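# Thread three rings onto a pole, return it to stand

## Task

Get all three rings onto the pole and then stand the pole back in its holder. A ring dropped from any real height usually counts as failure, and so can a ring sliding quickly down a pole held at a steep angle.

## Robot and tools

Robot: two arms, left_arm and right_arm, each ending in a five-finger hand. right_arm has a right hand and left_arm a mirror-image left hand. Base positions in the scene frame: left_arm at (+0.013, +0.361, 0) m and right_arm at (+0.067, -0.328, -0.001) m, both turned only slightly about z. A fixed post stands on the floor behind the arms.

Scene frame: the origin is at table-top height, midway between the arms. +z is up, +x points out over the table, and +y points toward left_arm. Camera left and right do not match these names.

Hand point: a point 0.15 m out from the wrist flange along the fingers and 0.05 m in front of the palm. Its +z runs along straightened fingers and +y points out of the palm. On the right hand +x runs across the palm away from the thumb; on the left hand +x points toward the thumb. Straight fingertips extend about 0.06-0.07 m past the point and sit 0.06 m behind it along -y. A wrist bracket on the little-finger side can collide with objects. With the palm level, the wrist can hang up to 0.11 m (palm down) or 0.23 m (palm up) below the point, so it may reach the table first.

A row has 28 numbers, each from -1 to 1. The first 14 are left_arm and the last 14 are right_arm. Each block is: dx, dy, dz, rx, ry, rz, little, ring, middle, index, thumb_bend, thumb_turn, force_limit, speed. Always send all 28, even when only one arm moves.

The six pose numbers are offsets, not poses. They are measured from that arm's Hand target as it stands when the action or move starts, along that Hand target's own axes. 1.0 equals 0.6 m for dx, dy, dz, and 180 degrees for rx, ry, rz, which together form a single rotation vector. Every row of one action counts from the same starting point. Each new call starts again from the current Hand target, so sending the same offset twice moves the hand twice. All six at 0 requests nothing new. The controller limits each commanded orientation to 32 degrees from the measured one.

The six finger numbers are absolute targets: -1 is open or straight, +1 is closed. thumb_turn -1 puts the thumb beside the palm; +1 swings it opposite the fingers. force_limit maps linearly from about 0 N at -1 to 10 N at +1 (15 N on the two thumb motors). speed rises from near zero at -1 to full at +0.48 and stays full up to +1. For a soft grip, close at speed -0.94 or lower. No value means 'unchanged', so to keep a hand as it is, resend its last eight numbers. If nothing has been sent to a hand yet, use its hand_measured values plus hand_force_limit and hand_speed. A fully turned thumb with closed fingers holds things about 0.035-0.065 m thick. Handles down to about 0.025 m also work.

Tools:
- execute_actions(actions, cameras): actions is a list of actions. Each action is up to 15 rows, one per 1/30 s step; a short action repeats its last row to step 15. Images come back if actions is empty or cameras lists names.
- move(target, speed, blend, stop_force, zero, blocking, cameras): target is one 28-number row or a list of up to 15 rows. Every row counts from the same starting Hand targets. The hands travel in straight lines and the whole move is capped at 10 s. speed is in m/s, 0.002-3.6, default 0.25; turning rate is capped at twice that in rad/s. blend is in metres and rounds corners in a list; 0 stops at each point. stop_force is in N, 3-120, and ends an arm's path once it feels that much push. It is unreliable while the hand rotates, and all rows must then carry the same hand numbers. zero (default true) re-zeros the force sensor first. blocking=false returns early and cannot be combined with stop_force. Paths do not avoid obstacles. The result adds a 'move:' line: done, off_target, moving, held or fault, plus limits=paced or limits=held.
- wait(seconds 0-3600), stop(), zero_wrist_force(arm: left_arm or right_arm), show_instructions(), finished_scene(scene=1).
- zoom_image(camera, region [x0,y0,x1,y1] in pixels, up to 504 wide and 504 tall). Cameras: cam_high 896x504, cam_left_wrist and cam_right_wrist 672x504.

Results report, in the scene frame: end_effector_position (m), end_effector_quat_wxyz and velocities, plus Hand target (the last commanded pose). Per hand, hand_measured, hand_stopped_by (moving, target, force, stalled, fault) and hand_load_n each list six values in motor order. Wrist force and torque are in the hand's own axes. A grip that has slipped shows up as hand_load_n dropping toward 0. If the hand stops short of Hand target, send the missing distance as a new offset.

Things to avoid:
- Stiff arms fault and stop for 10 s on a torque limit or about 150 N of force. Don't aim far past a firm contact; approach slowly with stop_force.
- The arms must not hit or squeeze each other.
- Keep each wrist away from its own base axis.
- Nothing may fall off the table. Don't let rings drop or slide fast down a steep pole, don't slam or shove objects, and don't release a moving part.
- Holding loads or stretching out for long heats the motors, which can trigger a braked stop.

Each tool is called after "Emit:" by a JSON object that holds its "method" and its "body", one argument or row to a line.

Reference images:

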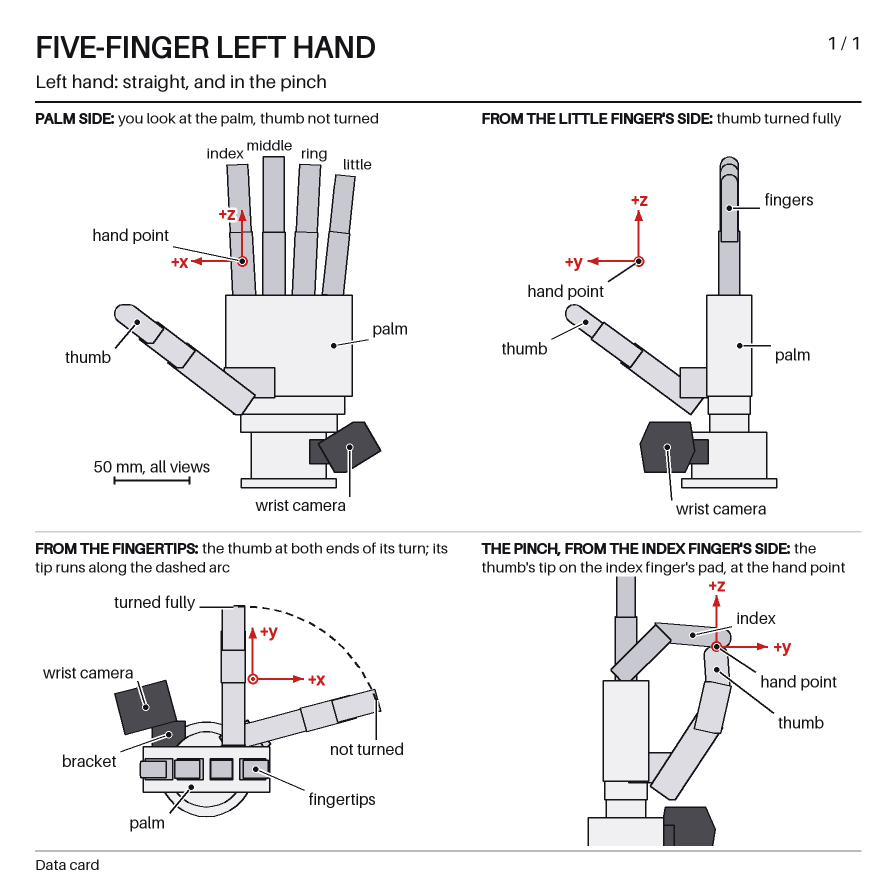

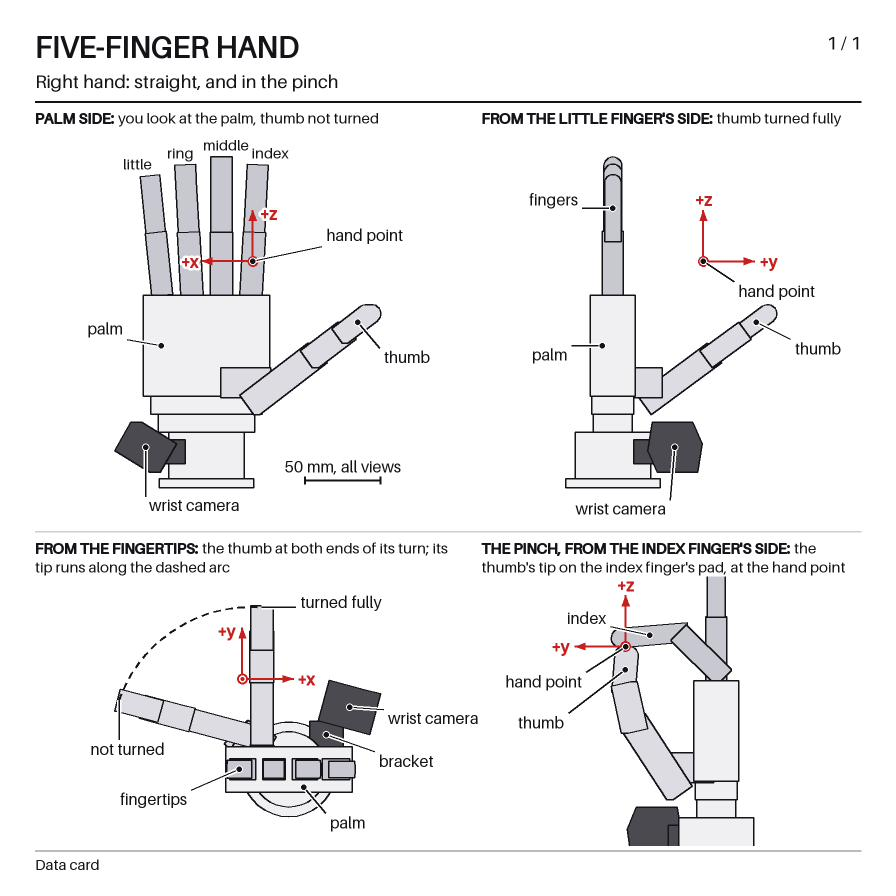

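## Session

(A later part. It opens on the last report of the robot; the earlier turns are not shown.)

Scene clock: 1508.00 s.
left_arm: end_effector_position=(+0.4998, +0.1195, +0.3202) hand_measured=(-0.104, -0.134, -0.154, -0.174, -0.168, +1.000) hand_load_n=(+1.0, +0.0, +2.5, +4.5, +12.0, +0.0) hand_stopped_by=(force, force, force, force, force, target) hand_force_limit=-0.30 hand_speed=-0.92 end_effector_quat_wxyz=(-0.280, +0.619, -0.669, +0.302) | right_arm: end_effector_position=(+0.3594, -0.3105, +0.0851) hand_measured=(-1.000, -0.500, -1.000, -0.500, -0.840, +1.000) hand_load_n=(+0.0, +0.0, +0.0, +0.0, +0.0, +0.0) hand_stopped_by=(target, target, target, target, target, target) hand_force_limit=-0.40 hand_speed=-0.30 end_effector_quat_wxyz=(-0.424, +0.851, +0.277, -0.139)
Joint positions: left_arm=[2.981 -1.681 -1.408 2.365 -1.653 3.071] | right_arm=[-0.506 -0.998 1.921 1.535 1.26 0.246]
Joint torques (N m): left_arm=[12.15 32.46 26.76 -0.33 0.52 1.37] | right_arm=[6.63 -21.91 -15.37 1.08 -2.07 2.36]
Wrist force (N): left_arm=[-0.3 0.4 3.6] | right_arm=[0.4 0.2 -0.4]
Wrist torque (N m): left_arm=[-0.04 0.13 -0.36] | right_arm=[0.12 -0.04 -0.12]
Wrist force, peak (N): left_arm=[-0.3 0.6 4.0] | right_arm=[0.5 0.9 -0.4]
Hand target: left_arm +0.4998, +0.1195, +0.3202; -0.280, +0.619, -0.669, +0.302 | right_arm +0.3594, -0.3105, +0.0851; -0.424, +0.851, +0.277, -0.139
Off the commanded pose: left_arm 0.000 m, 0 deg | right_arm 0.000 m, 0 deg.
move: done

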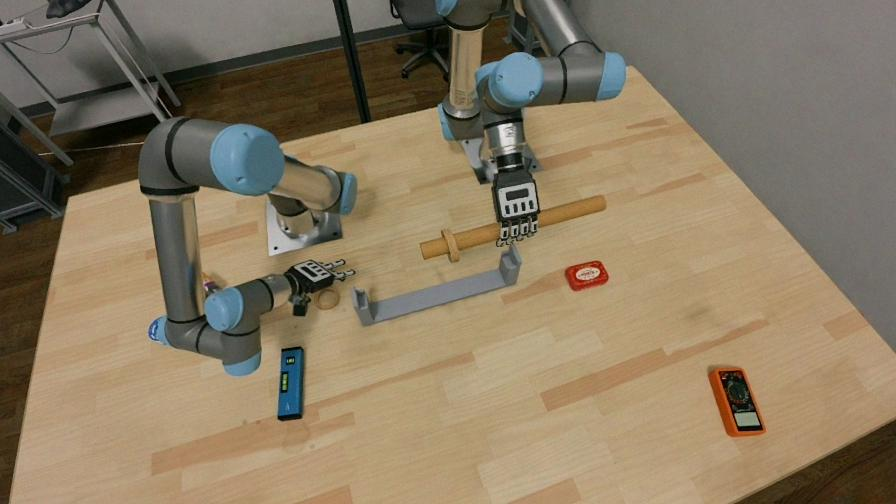

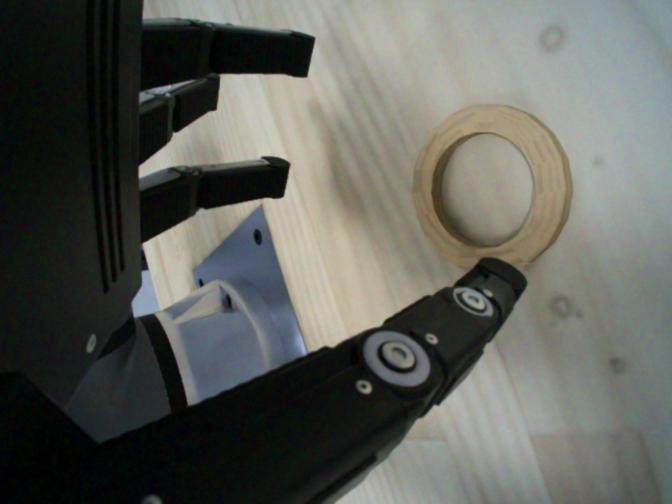

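Emit:
{"method": "move", "body": {
  "target": [0,0,0,0,0,0,0.7,0.7,0.7,0.7,0.7,1,-0.3,-0.92,-0.006,0.0745,0.0536,0,0,0,-1,-0.5,-1,-0.5,-0.84,1,-0.4,-0.3],
  "speed": 0.04,
  "stop_force": 5,
  "cameras": ["cam_high","cam_right_wrist"]
}}

Scene clock: 1515.10 s.
left_arm: end_effector_position=(+0.4998, +0.1195, +0.3202) hand_measured=(-0.104, -0.134, -0.154, -0.174, -0.168, +1.000) hand_load_n=(+1.0, +0.0, +2.0, +4.5, +12.0, +0.0) hand_stopped_by=(force, force, force, force, force, target) hand_force_limit=-0.30 hand_speed=-0.92 end_effector_quat_wxyz=(-0.280, +0.619, -0.669, +0.302) | right_arm: end_effector_position=(+0.3571, -0.3136, +0.0300) hand_measured=(-1.000, -0.500, -1.000, -0.500, -0.840, +1.000) hand_load_n=(+0.0, +0.0, +0.0, +0.0, +0.0, +0.0) hand_stopped_by=(target, target, target, target, target, target) hand_force_limit=-0.40 hand_speed=-0.30 end_effector_quat_wxyz=(-0.425, +0.851, +0.277, -0.139)
Joint positions: left_arm=[2.981 -1.681 -1.408 2.365 -1.653 3.071] | right_arm=[-0.515 -0.885 1.933 1.413 1.267 0.24]
Joint torques (N m): left_arm=[12.39 32.81 26.11 -0.29 0.57 1.42] | right_arm=[-8.21 -23.56 -6.08 0.94 1.01 -2.35]
Wrist force (N): left_arm=[-0.5 0.5 3.8] | right_arm=[0.4 0.4 -0.4]
Wrist torque (N m): left_arm=[-0.03 0.16 -0.36] | right_arm=[0.14 -0.05 0.02]
Wrist force, peak (N): left_arm=[-0.3 0.6 4.0] | right_arm=[0.5 0.7 -0.3]
Hand target: left_arm +0.4998, +0.1195, +0.3202; -0.280, +0.619, -0.669, +0.302 | right_arm +0.3571, -0.3136, +0.0300; -0.424, +0.851, +0.277, -0.139
Off the commanded pose: left_arm 0.000 m, 0 deg | right_arm 0.000 m, 0 deg.
move: done

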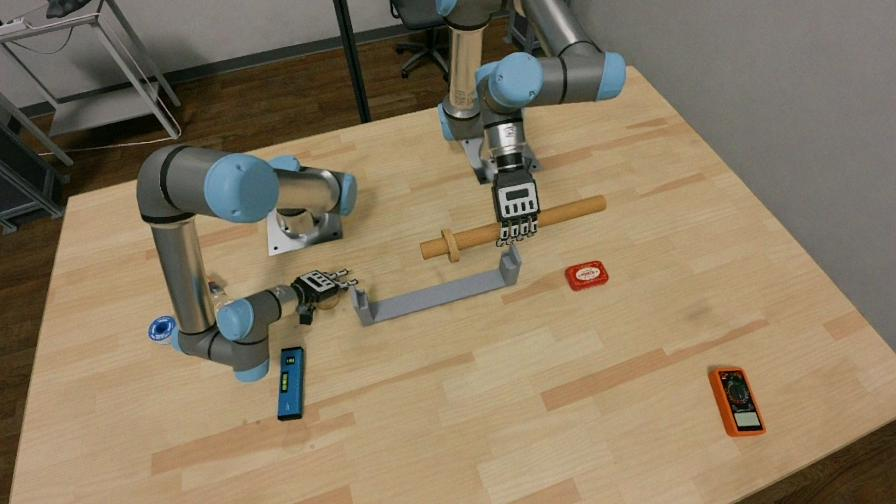

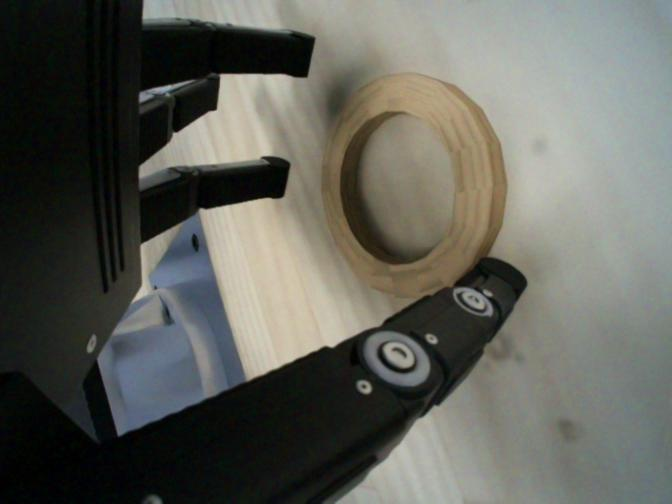

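Emit:
{"method": "move", "body": {
  "target": [0,0,0,0,0,0,0.7,0.7,0.7,0.7,0.7,1,-0.3,-0.92,-0.0035,0.0066,-0.0031,0,0,0,-1,-0.5,-1,-0.5,-0.84,1,-0.4,-0.3],
  "speed": 0.01,
  "stop_force": 4,
  "cameras": ["cam_right_wrist"]
}}

Scene clock: 1521.57 s.
left_arm: end_effector_position=(+0.4998, +0.1195, +0.3202) hand_measured=(-0.104, -0.134, -0.154, -0.174, -0.168, +1.000) hand_load_n=(+1.0, +0.0, +2.0, +4.5, +12.0, +0.0) hand_stopped_by=(force, force, force, force, force, target) hand_force_limit=-0.30 hand_speed=-0.92 end_effector_quat_wxyz=(-0.280, +0.619, -0.669, +0.302) | right_arm: end_effector_position=(+0.3577, -0.3180, +0.0280) hand_measured=(-1.000, -0.500, -1.000, -0.500, -0.840, +1.000) hand_load_n=(+0.0, +0.0, +0.0, +0.0, +0.0, +0.0) hand_stopped_by=(target, target, target, target, target, target) hand_force_limit=-0.40 hand_speed=-0.30 end_effector_quat_wxyz=(-0.424, +0.851, +0.277, -0.139)
Joint positions: left_arm=[2.981 -1.681 -1.408 2.365 -1.653 3.071] | right_arm=[-0.524 -0.878 1.928 1.413 1.274 0.234]
Joint torques (N m): left_arm=[11.77 32.36 26.96 -0.29 0.68 1.4] | right_arm=[-7.86 -24.04 -13.66 0.96 0.97 -2.38]
Wrist force (N): left_arm=[-0.1 0.3 3.8] | right_arm=[0.4 0.3 -0.3]
Wrist torque (N m): left_arm=[-0.06 0.12 -0.34] | right_arm=[0.13 -0.06 0.03]
Wrist force, peak (N): left_arm=[-0.4 0.3 4.1] | right_arm=[0.5 0.6 -0.5]
Hand target: left_arm +0.4998, +0.1195, +0.3202; -0.280, +0.619, -0.669, +0.302 | right_arm +0.3577, -0.3180, +0.0280; -0.424, +0.851, +0.277, -0.139
Off the commanded pose: left_arm 0.000 m, 0 deg | right_arm 0.000 m, 0 deg.
move: done

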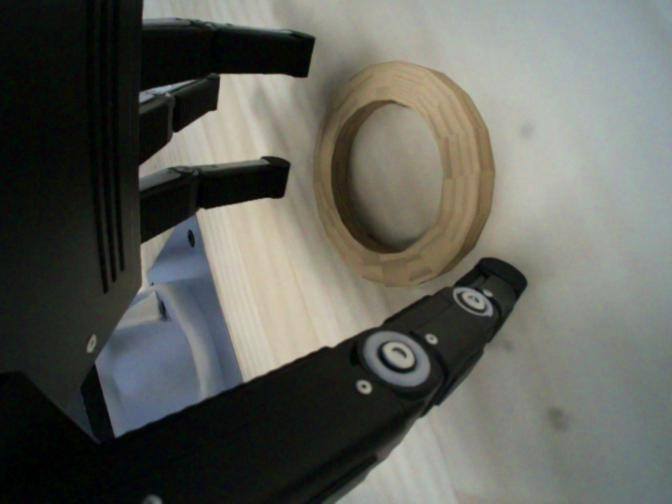

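Emit:
{"method": "move", "body": {
  "target": [0,0,0,0,0,0,0.7,0.7,0.7,0.7,0.7,1,-0.3,-0.92,0,0.0186,0.0141,0,0,0,-1,-0.5,-1,-0.5,-0.84,1,-0.4,-0.3],
  "speed": 0.005,
  "stop_force": 3,
  "cameras": ["cam_right_wrist"]
}}

Scene clock: 1528.30 s.
left_arm: end_effector_position=(+0.4998, +0.1195, +0.3202) hand_measured=(-0.104, -0.134, -0.154, -0.174, -0.168, +1.000) hand_load_n=(+1.0, +0.5, +2.0, +4.5, +12.0, -0.5) hand_stopped_by=(force, force, force, force, force, target) hand_force_limit=-0.30 hand_speed=-0.92 end_effector_quat_wxyz=(-0.280, +0.619, -0.669, +0.302) | right_arm: end_effector_position=(+0.3576, -0.3180, +0.0186) hand_measured=(-1.000, -0.500, -1.000, -0.500, -0.840, +1.000) hand_load_n=(+0.0, +0.0, +0.0, +0.0, +0.0, +0.0) hand_stopped_by=(target, target, target, target, target, target) hand_force_limit=-0.40 hand_speed=-0.30 end_effector_quat_wxyz=(-0.425, +0.851, +0.277, -0.139)
Joint positions: left_arm=[2.981 -1.681 -1.408 2.365 -1.653 3.071] | right_arm=[-0.524 -0.858 1.927 1.393 1.274 0.234]
Joint torques (N m): left_arm=[11.84 32.32 26.93 -0.39 0.68 1.42] | right_arm=[-5.75 -49.22 -7.27 3.93 0.82 -2.38]
Wrist force (N): left_arm=[-0.4 0.4 3.9] | right_arm=[0.1 -2.5 -2.7]
Wrist torque (N m): left_arm=[-0.05 0.15 -0.36] | right_arm=[-0.07 0.01 -0.02]
Wrist force, peak (N): left_arm=[-0.5 0.4 4.0] | right_arm=[-0.4 -5.5 -5.0]
Hand target: left_arm +0.4998, +0.1195, +0.3202; -0.280, +0.619, -0.669, +0.302 | right_arm +0.3576, -0.3180, +0.0186; -0.425, +0.851, +0.277, -0.139 (not the last commanded pose)
Off the commanded pose: left_arm 0.000 m, 0 deg | right_arm 0.005 m, 0 deg.
move: contact (right_arm)

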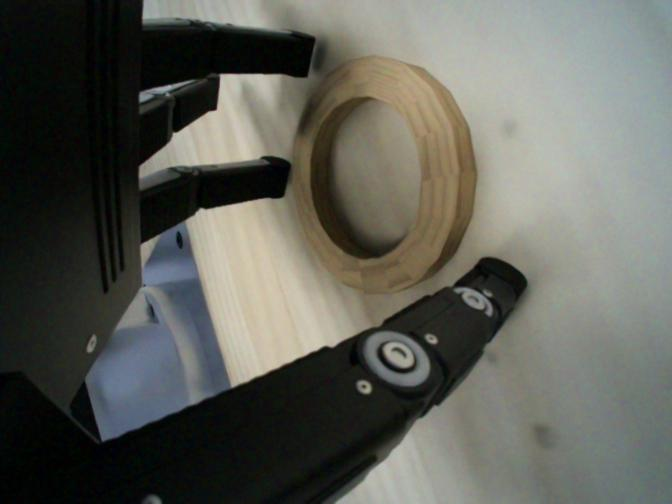

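Emit:
{"method": "move", "body": {
  "target": [0,0,0,0,0,0,0.7,0.7,0.7,0.7,0.7,1,-0.3,-0.92,0,-0.00133,-0.00101,0,0,0,-1,-0.38,-1,-0.38,-0.70,1,-0.6,-0.9],
  "speed": 0.01
}}

Emit:
{"method": "move", "body": {
  "target": [0,0,0,0,0,0,0.7,0.7,0.7,0.7,0.7,1,-0.3,-0.92,0,0,0,0,0,0,-1,-0.26,-1,-0.26,-0.66,1,-0.6,-0.92],
  "speed": 0.01,
  "cameras": ["cam_right_wrist"]
}}

Scene clock: 1532.87 s.
left_arm: end_effector_position=(+0.4998, +0.1195, +0.3202) hand_measured=(-0.104, -0.134, -0.154, -0.174, -0.168, +1.000) hand_load_n=(+1.0, +0.0, +2.0, +4.5, +12.0, +0.0) hand_stopped_by=(force, force, force, force, force, target) hand_force_limit=-0.30 hand_speed=-0.92 end_effector_quat_wxyz=(-0.280, +0.619, -0.669, +0.302) | right_arm: end_effector_position=(+0.3576, -0.3180, +0.0196) hand_measured=(-1.000, -0.380, -1.000, -0.380, -0.700, +1.000) hand_load_n=(-0.5, +0.0, +0.0, +0.0, +0.0, +0.0) hand_stopped_by=(target, target, target, target, target, target) hand_force_limit=-0.60 hand_speed=-0.90 end_effector_quat_wxyz=(-0.425, +0.851, +0.277, -0.139)
Joint positions: left_arm=[2.981 -1.681 -1.408 2.365 -1.653 3.071] | right_arm=[-0.524 -0.86 1.927 1.395 1.274 0.234]
Joint torques (N m): left_arm=[11.51 32.62 27.75 -0.5 0.53 1.4] | right_arm=[1.98 -50.09 0.72 4.61 -0.32 -2.13]
Wrist force (N): left_arm=[-0.5 0.3 3.8] | right_arm=[0.4 0.4 -0.3]
Wrist torque (N m): left_arm=[-0.06 0.16 -0.36] | right_arm=[0.13 -0.06 0.03]
Wrist force, peak (N): left_arm=[-0.2 0.4 4.0] | right_arm=[0.2 -2.6 -2.9]
Hand target: left_arm +0.4998, +0.1195, +0.3202; -0.280, +0.619, -0.669, +0.302 | right_arm +0.3576, -0.3180, +0.0196; -0.425, +0.851, +0.277, -0.139
Off the commanded pose: left_arm 0.000 m, 0 deg | right_arm 0.000 m, 0 deg.
move: done

Scene clock: 1533.50 s.
left_arm: end_effector_position=(+0.4998, +0.1195, +0.3202) hand_measured=(-0.104, -0.134, -0.154, -0.174, -0.168, +1.000) hand_load_n=(+1.0, +0.0, +2.0, +4.5, +12.0, +0.0) hand_stopped_by=(force, force, force, force, force, target) hand_force_limit=-0.30 hand_speed=-0.92 end_effector_quat_wxyz=(-0.280, +0.619, -0.669, +0.302) | right_arm: end_effector_position=(+0.3576, -0.3180, +0.0196) hand_measured=(-1.000, -0.300, -1.000, -0.344, -0.680, +1.000) hand_load_n=(+0.0, +3.0, +0.0, +2.0, +4.0, +0.5) hand_stopped_by=(target, force, target, force, force, target) hand_force_limit=-0.60 hand_speed=-0.92 end_effector_quat_wxyz=(-0.425, +0.851, +0.277, -0.139)
Joint positions: left_arm=[2.981 -1.681 -1.408 2.365 -1.653 3.071] | right_arm=[-0.524 -0.86 1.927 1.395 1.274 0.234]
Joint torques (N m): left_arm=[12.25 33.08 26.88 -0.44 0.6 1.42] | right_arm=[2.63 -49.88 -0.16 4.24 -0.48 -2.13]
Wrist force (N): left_arm=[-0.3 0.4 3.7] | right_arm=[0.4 -0.9 -0.7]
Wrist torque (N m): left_arm=[-0.04 0.13 -0.35] | right_arm=[0.07 -0.03 -0.01]
Wrist force, peak (N): left_arm=[-0.3 0.3 4.0] | right_arm=[0.5 -1.0 -0.6]
Hand target: left_arm +0.4998, +0.1195, +0.3202; -0.280, +0.619, -0.669, +0.302 | right_arm +0.3576, -0.3180, +0.0196; -0.425, +0.851, +0.277, -0.139
Off the commanded pose: left_arm 0.000 m, 0 deg | right_arm 0.000 m, 0 deg.
move: done

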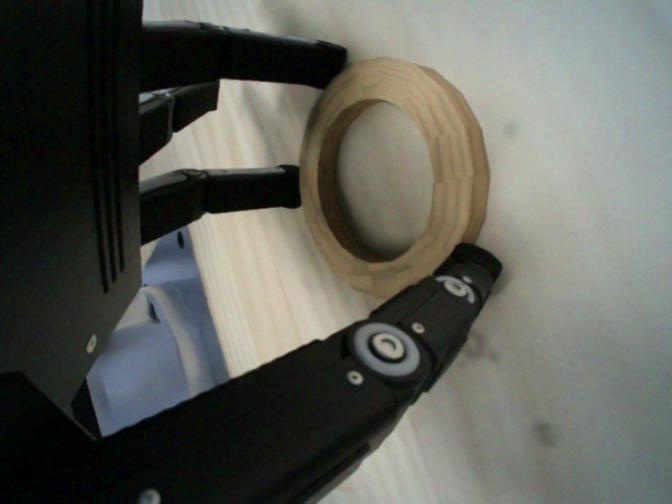

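Emit:
{"method": "move", "body": {
  "target": [0,0,0,0,0,0,0.7,0.7,0.7,0.7,0.7,1,-0.3,-0.92,0,-0.08,-0.0605,0,0,0,-1,-0.26,-1,-0.26,-0.66,1,-0.6,-0.92],
  "speed": 0.04,
  "cameras": ["cam_right_wrist"]
}}

Scene clock: 1537.73 s.
left_arm: end_effector_position=(+0.4998, +0.1195, +0.3202) hand_measured=(-0.104, -0.134, -0.154, -0.174, -0.168, +1.000) hand_load_n=(+1.0, +0.0, +2.0, +4.5, +12.0, +0.0) hand_stopped_by=(force, force, force, force, force, target) hand_force_limit=-0.30 hand_speed=-0.92 end_effector_quat_wxyz=(-0.280, +0.619, -0.669, +0.302) | right_arm: end_effector_position=(+0.3578, -0.3180, +0.0797) hand_measured=(-1.000, -0.300, -1.000, -0.344, -0.680, +1.000) hand_load_n=(+0.0, +2.5, +0.0, +2.0, +4.5, +1.0) hand_stopped_by=(target, force, target, force, force, target) hand_force_limit=-0.60 hand_speed=-0.92 end_effector_quat_wxyz=(-0.425, +0.851, +0.277, -0.139)
Joint positions: left_arm=[2.981 -1.681 -1.408 2.365 -1.653 3.071] | right_arm=[-0.524 -0.987 1.923 1.526 1.274 0.234]
Joint torques (N m): left_arm=[11.88 32.54 27.35 -0.57 0.76 1.43] | right_arm=[5.16 -49.04 -15.37 4.45 -0.99 1.87]
Wrist force (N): left_arm=[-0.4 0.4 3.7] | right_arm=[0.4 0.4 0.0]
Wrist torque (N m): left_arm=[-0.04 0.15 -0.36] | right_arm=[0.12 -0.06 0.03]
Wrist force, peak (N): left_arm=[-0.5 0.5 4.0] | right_arm=[0.7 -1.2 -0.7]
Hand target: left_arm +0.4998, +0.1195, +0.3202; -0.280, +0.619, -0.669, +0.302 | right_arm +0.3578, -0.3180, +0.0798; -0.425, +0.851, +0.277, -0.139
Off the commanded pose: left_arm 0.000 m, 0 deg | right_arm 0.000 m, 0 deg.
move: done

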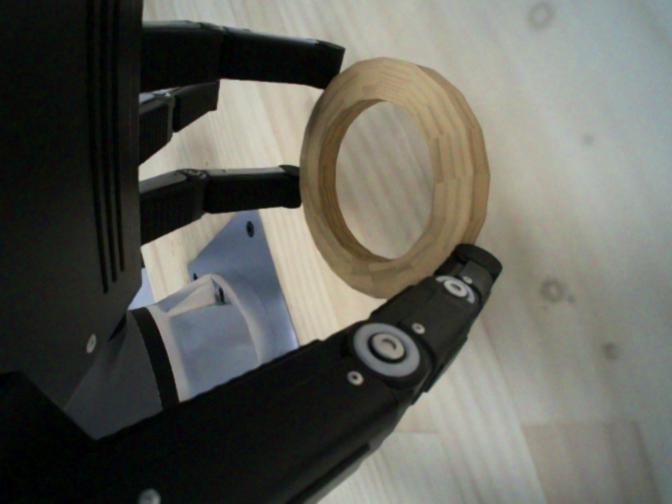

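Emit:
{"method": "move", "body": {
  "target": [0,0,0,0,0,0,0.7,0.7,0.7,0.7,0.7,1,-0.3,-0.92,0,-0.2258,-0.1714,0,0,0,-1,-0.26,-1,-0.26,-0.66,1,-0.6,-0.92],
  "speed": 0.12
}}

Emit:
{"method": "move", "body": {
  "target": [
    [0,0,0,0,0,0,0.7,0.7,0.7,0.7,0.7,1,-0.3,-0.92,0.1208,-0.1005,-0.0884,-0.096,-0.0644,-0.4108,-1,-0.26,-1,-0.26,-0.66,1,-0.6,-0.92],
    [0,0,0,0,0,0,0.7,0.7,0.7,0.7,0.7,1,-0.3,-0.92,0.3952,-0.1549,-0.0174,-0.192,-0.1288,-0.8216,-1,-0.26,-1,-0.26,-0.66,1,-0.6,-0.92]
  ],
  "speed": 0.18,
  "blend": [0.05,0],
  "cameras": ["cam_high","cam_right_wrist"]
}}

Scene clock: 1549.93 s.
left_arm: end_effector_position=(+0.4998, +0.1195, +0.3202) hand_measured=(-0.104, -0.134, -0.154, -0.174, -0.168, +1.000) hand_load_n=(+1.0, +0.0, +2.0, +4.5, +12.0, +0.0) hand_stopped_by=(force, force, force, force, force, target) hand_force_limit=-0.30 hand_speed=-0.92 end_effector_quat_wxyz=(-0.280, +0.619, -0.669, +0.302) | right_arm: end_effector_position=(+0.3586, -0.3185, +0.2498) hand_measured=(-1.000, -0.300, -1.000, -0.344, -0.680, +1.000) hand_load_n=(+0.0, +2.5, +0.0, +2.0, +4.5, +1.0) hand_stopped_by=(target, force, target, force, force, target) hand_force_limit=-0.60 hand_speed=-0.92 end_effector_quat_wxyz=(-0.425, +0.851, +0.277, -0.139)
Joint positions: left_arm=[2.981 -1.681 -1.408 2.365 -1.653 3.071] | right_arm=[-0.524 -1.264 1.789 1.938 1.274 0.235]
Joint torques (N m): left_arm=[12.27 32.55 26.92 -0.45 0.86 1.39] | right_arm=[-2.69 -42.77 -20.78 4.36 0.57 -0.22]
Wrist force (N): left_arm=[-0.3 0.3 3.6] | right_arm=[0.3 0.5 -0.1]
Wrist torque (N m): left_arm=[-0.04 0.13 -0.35] | right_arm=[0.12 -0.03 0.02]
Wrist force, peak (N): left_arm=[-0.3 0.4 4.0] | right_arm=[0.2 1.4 0.3]
Hand target: left_arm +0.4998, +0.1195, +0.3202; -0.280, +0.619, -0.669, +0.302 | right_arm +0.3586, -0.3185, +0.2499; -0.425, +0.851, +0.277, -0.139
Off the commanded pose: left_arm 0.000 m, 0 deg | right_arm 0.000 m, 0 deg.
move: done

Scene clock: 1557.87 s.
left_arm: end_effector_position=(+0.4998, +0.1195, +0.3202) hand_measured=(-0.104, -0.134, -0.154, -0.174, -0.168, +1.000) hand_load_n=(+1.0, +0.0, +2.0, +4.5, +11.5, +0.0) hand_stopped_by=(force, force, force, force, force, target) hand_force_limit=-0.30 hand_speed=-0.92 end_effector_quat_wxyz=(-0.280, +0.619, -0.669, +0.302) | right_arm: end_effector_position=(+0.5224, -0.1404, +0.3300) hand_measured=(-1.000, -0.300, -1.000, -0.344, -0.680, +1.000) hand_load_n=(+0.0, +3.0, +0.0, +2.0, +4.5, +1.0) hand_stopped_by=(target, force, target, force, force, target) hand_force_limit=-0.60 hand_speed=-0.92 end_effector_quat_wxyz=(+0.000, +0.007, +0.953, +0.302) end_effector_velocity=(+0.001, +0.000, +0.001) end_effector_angular_velocity=(-0.001, -0.006, +0.000)
Joint positions: left_arm=[2.981 -1.681 -1.408 2.365 -1.653 3.071] | right_arm=[-0.291 -1.291 1.528 1.555 0.994 -1.953]
Joint velocities: left_arm=[within noise] | right_arm=[0 0 -0.006 -0.001 -0.001 0]
Joint torques (N m): left_arm=[11.89 32.48 27.92 -0.54 0.92 1.41] | right_arm=[6.85 -17.29 -22.91 1.05 -2.63 -2.58]
Wrist force (N): left_arm=[-0.4 0.3 3.7] | right_arm=[0.6 -0.5 -0.2]
Wrist torque (N m): left_arm=[-0.05 0.14 -0.35] | right_arm=[0.00 -0.13 0.20]
Wrist force, peak (N): left_arm=[-0.4 0.5 4.1] | right_arm=[1.2 -0.6 0.2]
Hand target: left_arm +0.4998, +0.1195, +0.3202; -0.280, +0.619, -0.669, +0.302 | right_arm +0.5224, -0.1404, +0.3300; +0.000, +0.007, +0.953, +0.302
Off the commanded pose: left_arm 0.000 m, 0 deg | right_arm 0.000 m, 0 deg.
move: done

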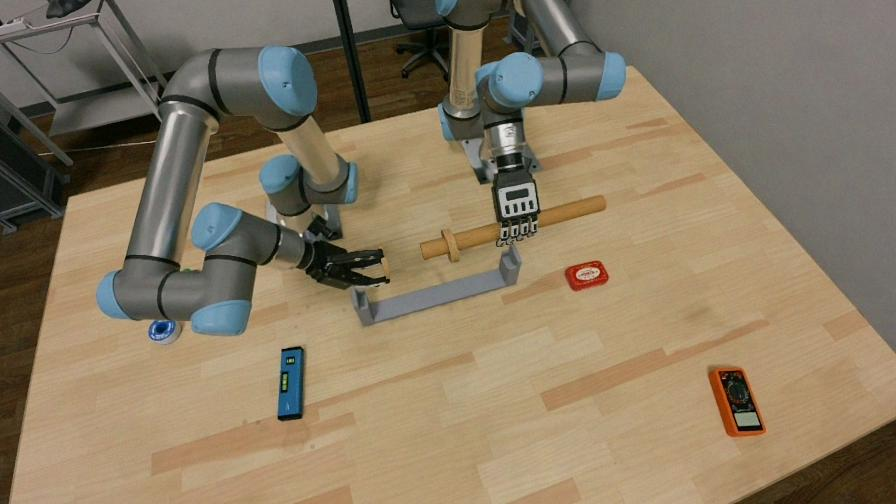

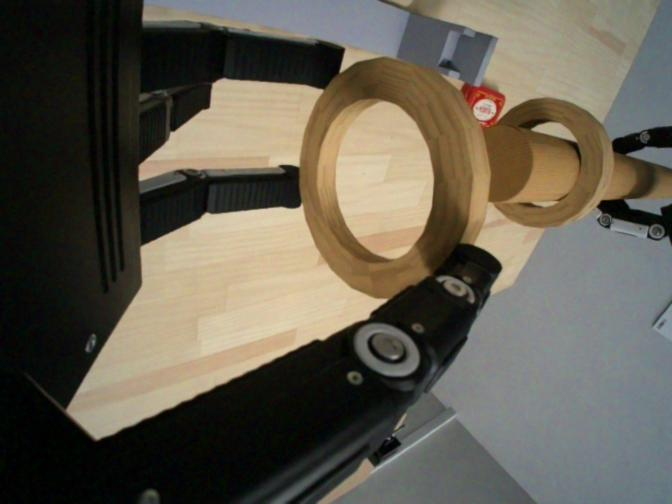

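Emit:
{"method": "move", "body": {
  "target": [0,0,0,0,0,0,0.7,0.7,0.7,0.7,0.7,1,-0.3,-0.92,0.0017,0.0835,0.0619,0,0,0,-1,-0.26,-1,-0.26,-0.66,1,-0.6,-0.92],
  "speed": 0.05,
  "stop_force": 5,
  "cameras": ["cam_right_wrist"]
}}

Emit:
{"method": "zoom_image", "body": {
  "camera": "cam_right_wrist",
  "region": [280, 30, 620, 330]
}}

Scene clock: 1564.27 s.
left_arm: end_effector_position=(+0.4998, +0.1195, +0.3202) hand_measured=(-0.104, -0.134, -0.154, -0.174, -0.168, +1.000) hand_load_n=(+1.0, +0.5, +2.0, +4.5, +12.0, +0.0) hand_stopped_by=(force, force, force, force, force, target) hand_force_limit=-0.30 hand_speed=-0.92 end_effector_quat_wxyz=(-0.280, +0.619, -0.669, +0.302) | right_arm: end_effector_position=(+0.5222, -0.0780, +0.3284) hand_measured=(-1.000, -0.300, -1.000, -0.344, -0.680, +1.000) hand_load_n=(+0.0, +3.0, +0.0, +2.0, +4.5, +1.0) hand_stopped_by=(target, force, target, force, force, target) hand_force_limit=-0.60 hand_speed=-0.92 end_effector_quat_wxyz=(+0.000, +0.007, +0.953, +0.302)
Joint positions: left_arm=[2.981 -1.681 -1.408 2.365 -1.653 3.071] | right_arm=[-0.141 -1.282 1.495 1.48 0.969 -1.776]
Joint torques (N m): left_arm=[12.51 32.6 27.2 -0.65 0.95 1.34] | right_arm=[6.37 -18.6 -23.27 0.9 -2.77 2.43]
Wrist force (N): left_arm=[-0.1 0.4 3.7] | right_arm=[0.6 -0.6 0.0]
Wrist torque (N m): left_arm=[-0.03 0.11 -0.35] | right_arm=[-0.02 -0.14 0.04]
Wrist force, peak (N): left_arm=[-0.2 0.5 4.0] | right_arm=[0.5 -1.0 -0.4]
Hand target: left_arm +0.4998, +0.1195, +0.3202; -0.280, +0.619, -0.669, +0.302 | right_arm +0.5222, -0.0780, +0.3284; +0.000, +0.007, +0.953, +0.302
Off the commanded pose: left_arm 0.000 m, 0 deg | right_arm 0.000 m, 0 deg.
move: done

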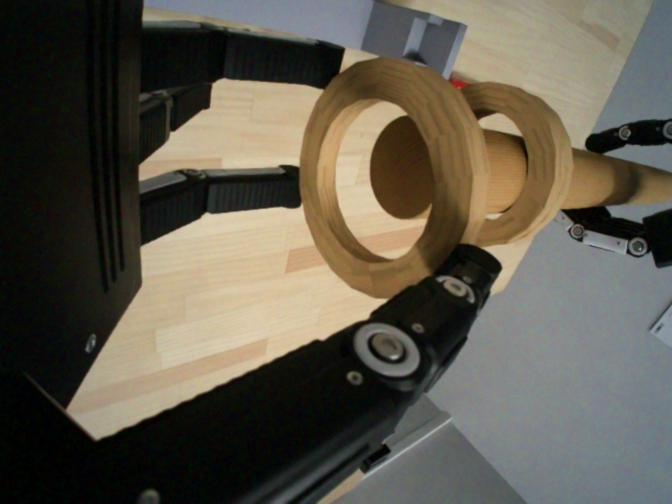

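Scaled by 1.482 from the camera's image (finer frame: 960x720).

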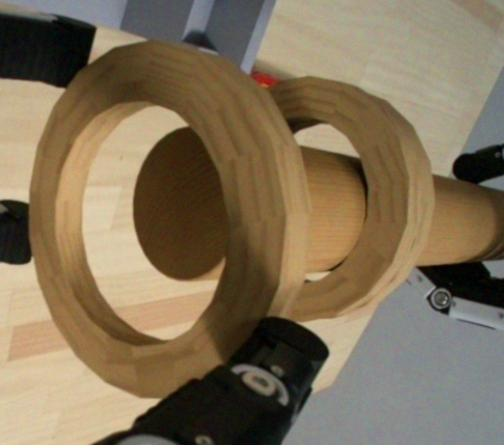

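Emit:
{"method": "zoom_image", "body": {
  "camera": "cam_right_wrist",
  "region": [460, 60, 600, 260]
}}

Scaled by 2.520 from the camera's image (finer frame: 960x720).

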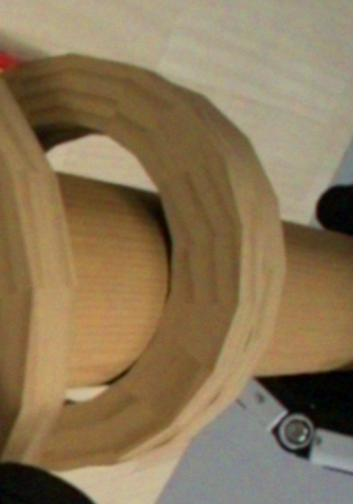

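Emit:
{"method": "zoom_image", "body": {
  "camera": "cam_right_wrist",
  "region": [350, 90, 450, 250]
}}

Scaled by 3.150 from the camera's image (finer frame: 960x720).

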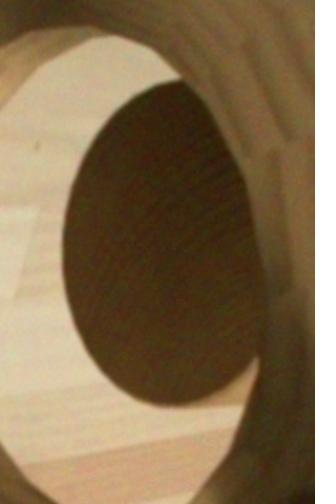

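Emit:
{"method": "move", "body": {
  "target": [
    [0,0,0,0,0,0,0.7,0.7,0.7,0.7,0.7,1,-0.3,-0.92,0.0045,-0.0037,0.0049,0,0,0,-1,-0.26,-1,-0.26,-0.66,1,-0.6,-0.92],
    [0,0,0,0,0,0,0.7,0.7,0.7,0.7,0.7,1,-0.3,-0.92,0.0045,0.0135,0.018,0,0,0,-1,-0.26,-1,-0.26,-0.66,1,-0.6,-0.92]
  ],
  "speed": 0.015,
  "stop_force": 3,
  "cameras": ["cam_right_wrist"]
}}

Emit:
{"method": "zoom_image", "body": {
  "camera": "cam_right_wrist",
  "region": [280, 30, 520, 330]
}}

Scene clock: 1596.07 s.
left_arm: end_effector_position=(+0.4998, +0.1195, +0.3202) hand_measured=(-0.104, -0.134, -0.154, -0.174, -0.168, +1.000) hand_load_n=(+1.0, +0.0, +2.0, +4.0, +12.0, +0.0) hand_stopped_by=(force, force, force, force, force, target) hand_force_limit=-0.30 hand_speed=-0.92 end_effector_quat_wxyz=(-0.280, +0.619, -0.669, +0.302) | right_arm: end_effector_position=(+0.5197, -0.0652, +0.3243) hand_measured=(-1.000, -0.300, -1.000, -0.344, -0.680, +1.000) hand_load_n=(+0.0, +3.0, +0.5, +2.0, +4.5, +0.5) hand_stopped_by=(target, force, target, force, force, target) hand_force_limit=-0.60 hand_speed=-0.92 end_effector_quat_wxyz=(+0.000, +0.007, +0.953, +0.302)
Joint positions: left_arm=[2.981 -1.681 -1.408 2.365 -1.653 3.071] | right_arm=[-0.111 -1.282 1.5 1.454 0.965 -1.74]
Joint torques (N m): left_arm=[11.93 32.45 27.53 -0.74 1.08 1.45] | right_arm=[7.33 -18.38 -23.16 0.87 -2.7 2.31]
Wrist force (N): left_arm=[-0.3 0.4 3.8] | right_arm=[0.7 -0.4 0.0]
Wrist torque (N m): left_arm=[-0.04 0.14 -0.36] | right_arm=[0.01 -0.15 0.06]
Wrist force, peak (N): left_arm=[-0.2 0.4 4.0] | right_arm=[0.8 -0.7 -0.2]
Hand target: left_arm +0.4998, +0.1195, +0.3202; -0.280, +0.619, -0.669, +0.302 | right_arm +0.5197, -0.0652, +0.3243; +0.000, +0.007, +0.953, +0.302
Off the commanded pose: left_arm 0.000 m, 0 deg | right_arm 0.000 m, 0 deg.
move: done

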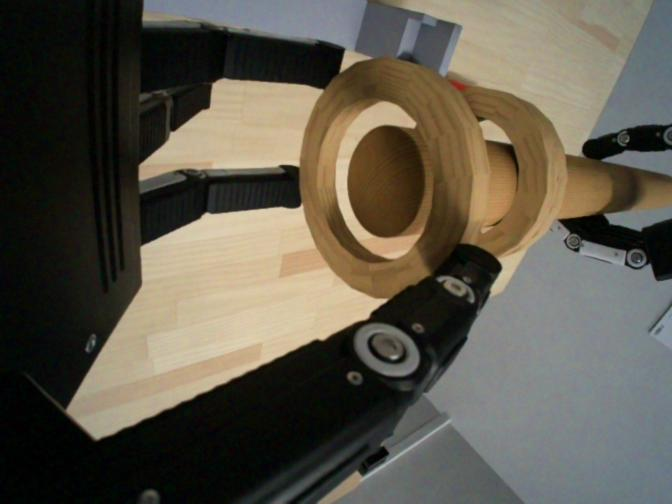

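Scaled by 1.680 from the camera's image (finer frame: 960x720).

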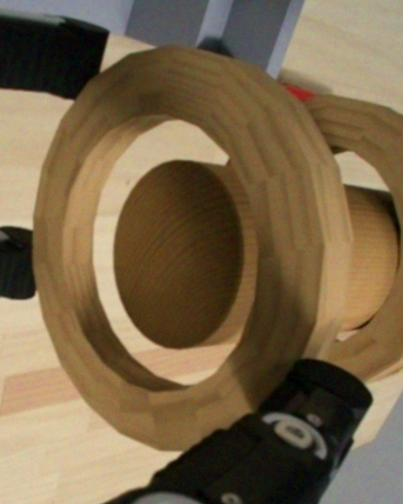

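Emit:
{"method": "move", "body": {
  "target": [
    [0,0,0,0,0,0,0.7,0.7,0.7,0.7,0.7,1,-0.3,-0.92,-0.002,-0.0015,0.002,0,0,0,-1,-0.26,-1,-0.26,-0.66,1,-0.6,-0.92],
    [0,0,0,0,0,0,0.7,0.7,0.7,0.7,0.7,1,-0.3,-0.92,-0.002,0.0145,0.0141,0,0,0,-1,-0.26,-1,-0.26,-0.66,1,-0.6,-0.92]
  ],
  "speed": 0.012,
  "stop_force": 3,
  "cameras": ["cam_right_wrist"]
}}

Emit:
{"method": "zoom_image", "body": {
  "camera": "cam_right_wrist",
  "region": [280, 30, 520, 330]
}}

Scene clock: 1615.73 s.
left_arm: end_effector_position=(+0.4998, +0.1195, +0.3202) hand_measured=(-0.104, -0.134, -0.154, -0.174, -0.168, +1.000) hand_load_n=(+0.5, +0.0, +2.0, +4.5, +11.5, +0.0) hand_stopped_by=(force, force, force, force, force, target) hand_force_limit=-0.30 hand_speed=-0.92 end_effector_quat_wxyz=(-0.280, +0.619, -0.669, +0.302) | right_arm: end_effector_position=(+0.5210, -0.0532, +0.3224) hand_measured=(-1.000, -0.300, -1.000, -0.344, -0.680, +1.000) hand_load_n=(+0.0, +3.0, -0.5, +2.0, +4.0, +1.0) hand_stopped_by=(target, force, target, force, force, target) hand_force_limit=-0.60 hand_speed=-0.92 end_effector_quat_wxyz=(+0.000, +0.007, +0.953, +0.302)
Joint positions: left_arm=[2.981 -1.681 -1.408 2.365 -1.653 3.071] | right_arm=[-0.081 -1.273 1.488 1.437 0.963 -1.704]
Joint torques (N m): left_arm=[11.78 32.28 27.26 -0.77 1.07 1.43] | right_arm=[7.5 -19.27 -24.16 0.83 -2.79 2.4]
Wrist force (N): left_arm=[-0.3 0.2 4.0] | right_arm=[0.6 -0.5 -0.1]
Wrist torque (N m): left_arm=[-0.09 0.15 -0.35] | right_arm=[-0.01 -0.13 0.05]
Wrist force, peak (N): left_arm=[-0.3 0.6 4.1] | right_arm=[0.5 -0.9 -0.2]
Hand target: left_arm +0.4998, +0.1195, +0.3202; -0.280, +0.619, -0.669, +0.302 | right_arm +0.5210, -0.0532, +0.3224; +0.000, +0.007, +0.953, +0.302
Off the commanded pose: left_arm 0.000 m, 0 deg | right_arm 0.000 m, 0 deg.
move: done

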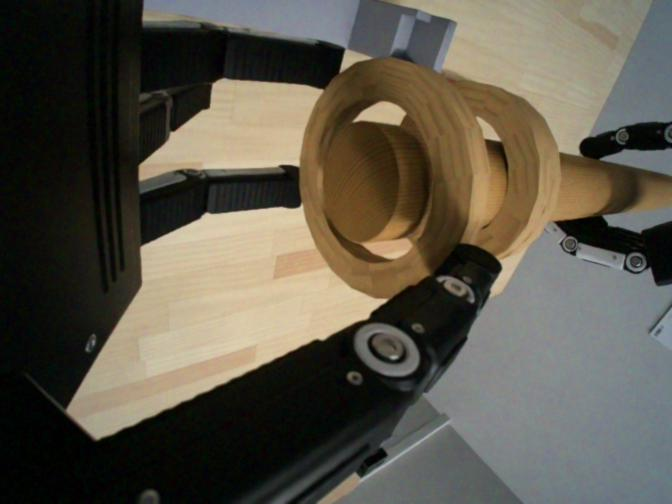

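Scaled by 1.680 from the camera's image (finer frame: 960x720).

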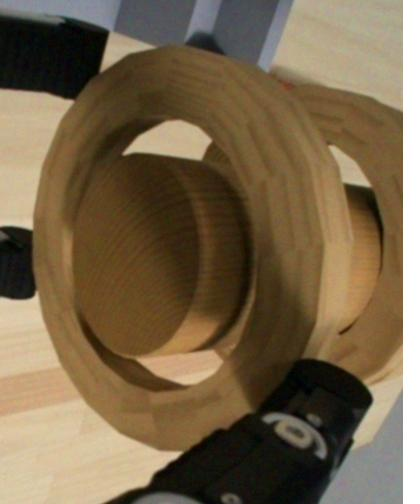

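Emit:
{"method": "move", "body": {
  "target": [
    [0,0,0,0,0,0,0.7,0.7,0.7,0.7,0.7,1,-0.3,-0.92,-0.003,-0.0035,0.0047,0,0,0,-1,-0.26,-1,-0.26,-0.66,1,-0.6,-0.92],
    [0,0,0,0,0,0,0.7,0.7,0.7,0.7,0.7,1,-0.3,-0.92,-0.003,0.0098,0.0147,0,0,0,-1,-0.26,-1,-0.26,-0.66,1,-0.6,-0.92]
  ],
  "speed": 0.012,
  "stop_force": 3,
  "cameras": ["cam_right_wrist"]
}}

Emit:
{"method": "zoom_image", "body": {
  "camera": "cam_right_wrist",
  "region": [280, 30, 520, 330]
}}

Scene clock: 1632.93 s.
left_arm: end_effector_position=(+0.4998, +0.1195, +0.3202) hand_measured=(-0.104, -0.134, -0.154, -0.174, -0.168, +1.000) hand_load_n=(+1.0, +0.0, +2.0, +4.5, +12.0, +0.0) hand_stopped_by=(force, force, force, force, force, target) hand_force_limit=-0.30 hand_speed=-0.92 end_effector_quat_wxyz=(-0.280, +0.619, -0.669, +0.302) | right_arm: end_effector_position=(+0.5229, -0.0433, +0.3185) hand_measured=(-1.000, -0.300, -1.000, -0.344, -0.680, +1.000) hand_load_n=(+0.0, +3.0, +0.0, +2.0, +4.5, +1.0) hand_stopped_by=(target, force, target, force, force, target) hand_force_limit=-0.60 hand_speed=-0.92 end_effector_quat_wxyz=(+0.000, +0.007, +0.953, +0.302)
Joint positions: left_arm=[2.981 -1.681 -1.408 2.365 -1.653 3.071] | right_arm=[-0.057 -1.263 1.48 1.418 0.961 -1.674]
Joint torques (N m): left_arm=[11.6 32.38 27.34 -0.86 1.17 1.43] | right_arm=[7.31 -19.01 -23.07 0.72 -2.73 2.39]
Wrist force (N): left_arm=[-0.4 0.2 3.9] | right_arm=[0.7 -0.5 -0.1]
Wrist torque (N m): left_arm=[-0.08 0.15 -0.36] | right_arm=[0.01 -0.15 0.06]
Wrist force, peak (N): left_arm=[-0.3 0.2 4.0] | right_arm=[0.8 -0.7 0.1]
Hand target: left_arm +0.4998, +0.1195, +0.3202; -0.280, +0.619, -0.669, +0.302 | right_arm +0.5229, -0.0433, +0.3185; +0.000, +0.007, +0.953, +0.302
Off the commanded pose: left_arm 0.000 m, 0 deg | right_arm 0.000 m, 0 deg.
move: done

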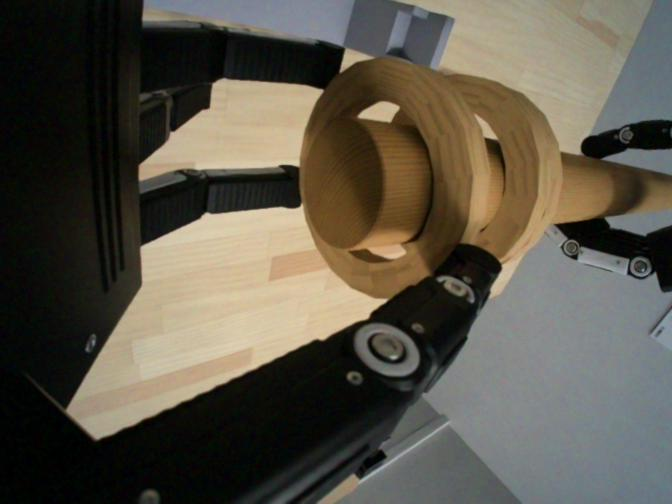

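Scaled by 1.680 from the camera's image (finer frame: 960x720).

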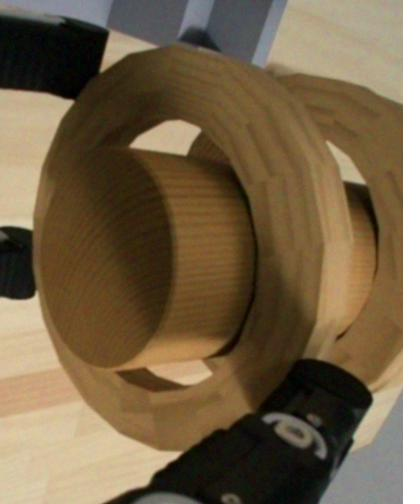

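Emit:
{"method": "zoom_image", "body": {
  "camera": "cam_right_wrist",
  "region": [470, 100, 672, 290]
}}

Emit:
{"method": "wait", "body": {
  "seconds": 0.1,
  "cameras": ["cam_high"]
}}

Emit:
{"method": "zoom_image", "body": {
  "camera": "cam_high",
  "region": [340, 180, 620, 340]
}}

Scaled by 2.495 from the camera's image (finer frame: 960x720).

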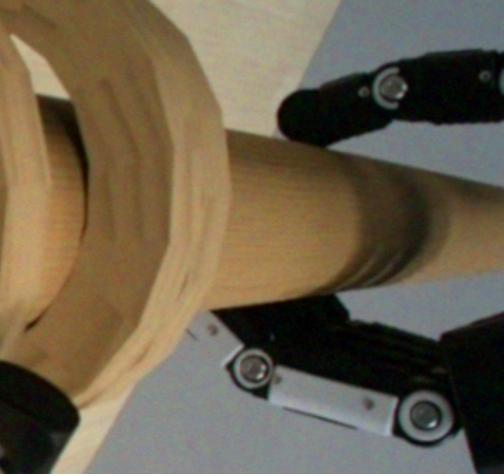

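Scene clock: 1647.27 s.
left_arm: end_effector_position=(+0.4998, +0.1195, +0.3202) hand_measured=(-0.104, -0.134, -0.154, -0.174, -0.168, +1.000) hand_load_n=(+1.0, +0.0, +2.0, +4.5, +12.0, +0.0) hand_stopped_by=(force, force, force, force, force, target) hand_force_limit=-0.30 hand_speed=-0.92 end_effector_quat_wxyz=(-0.280, +0.619, -0.669, +0.302) | right_arm: end_effector_position=(+0.5229, -0.0433, +0.3185) hand_measured=(-1.000, -0.300, -1.000, -0.344, -0.680, +1.000) hand_load_n=(+0.0, +2.5, +0.0, +2.0, +4.5, +1.0) hand_stopped_by=(target, force, target, force, force, target) hand_force_limit=-0.60 hand_speed=-0.92 end_effector_quat_wxyz=(+0.000, +0.007, +0.953, +0.302)
Joint positions: left_arm=[2.981 -1.681 -1.408 2.365 -1.653 3.071] | right_arm=[-0.057 -1.263 1.48 1.418 0.961 -1.674]
Joint torques (N m): left_arm=[12.21 32.28 27 -0.85 1.23 1.36] | right_arm=[6.92 -19.47 -23.18 0.88 -2.66 2.39]
Wrist force (N): left_arm=[-0.2 0.4 3.7] | right_arm=[0.7 -0.7 0.2]
Wrist torque (N m): left_arm=[-0.05 0.12 -0.36] | right_arm=[-0.04 -0.16 0.05]
Wrist force, peak (N): left_arm=[-0.5 0.7 4.0] | right_arm=[0.9 -0.6 0.2]
Hand target: left_arm +0.4998, +0.1195, +0.3202; -0.280, +0.619, -0.669, +0.302 | right_arm +0.5229, -0.0433, +0.3185; +0.000, +0.007, +0.953, +0.302
Off the commanded pose: left_arm 0.000 m, 0 deg | right_arm 0.000 m, 0 deg.
wait: 0.10 s; at rest from the start

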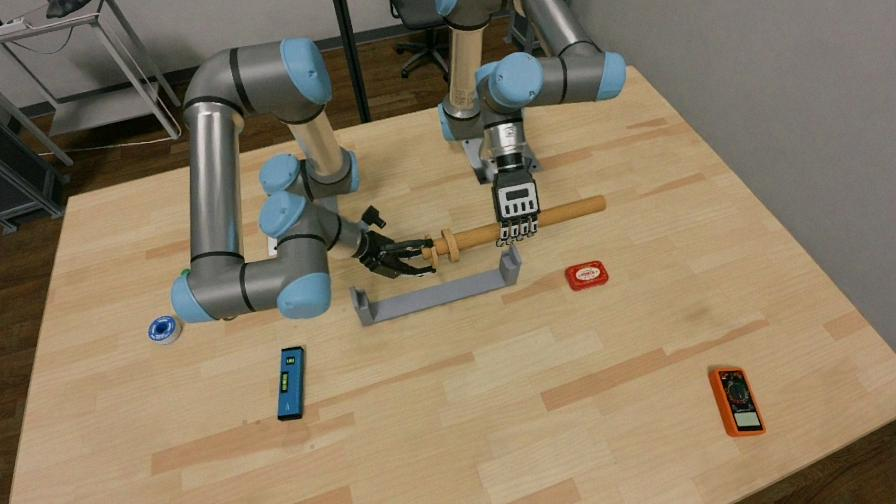

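Scaled by 1.800.

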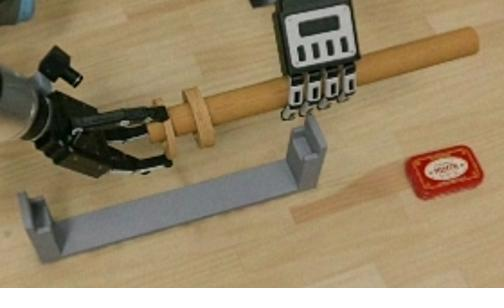

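Emit:
{"method": "zoom_image", "body": {
  "camera": "cam_high",
  "region": [410, 215, 490, 275]
}}

Scaled by 6.300.

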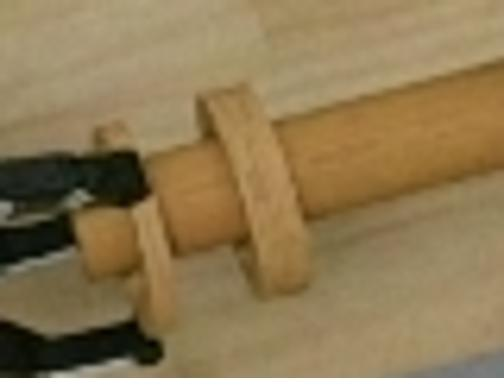

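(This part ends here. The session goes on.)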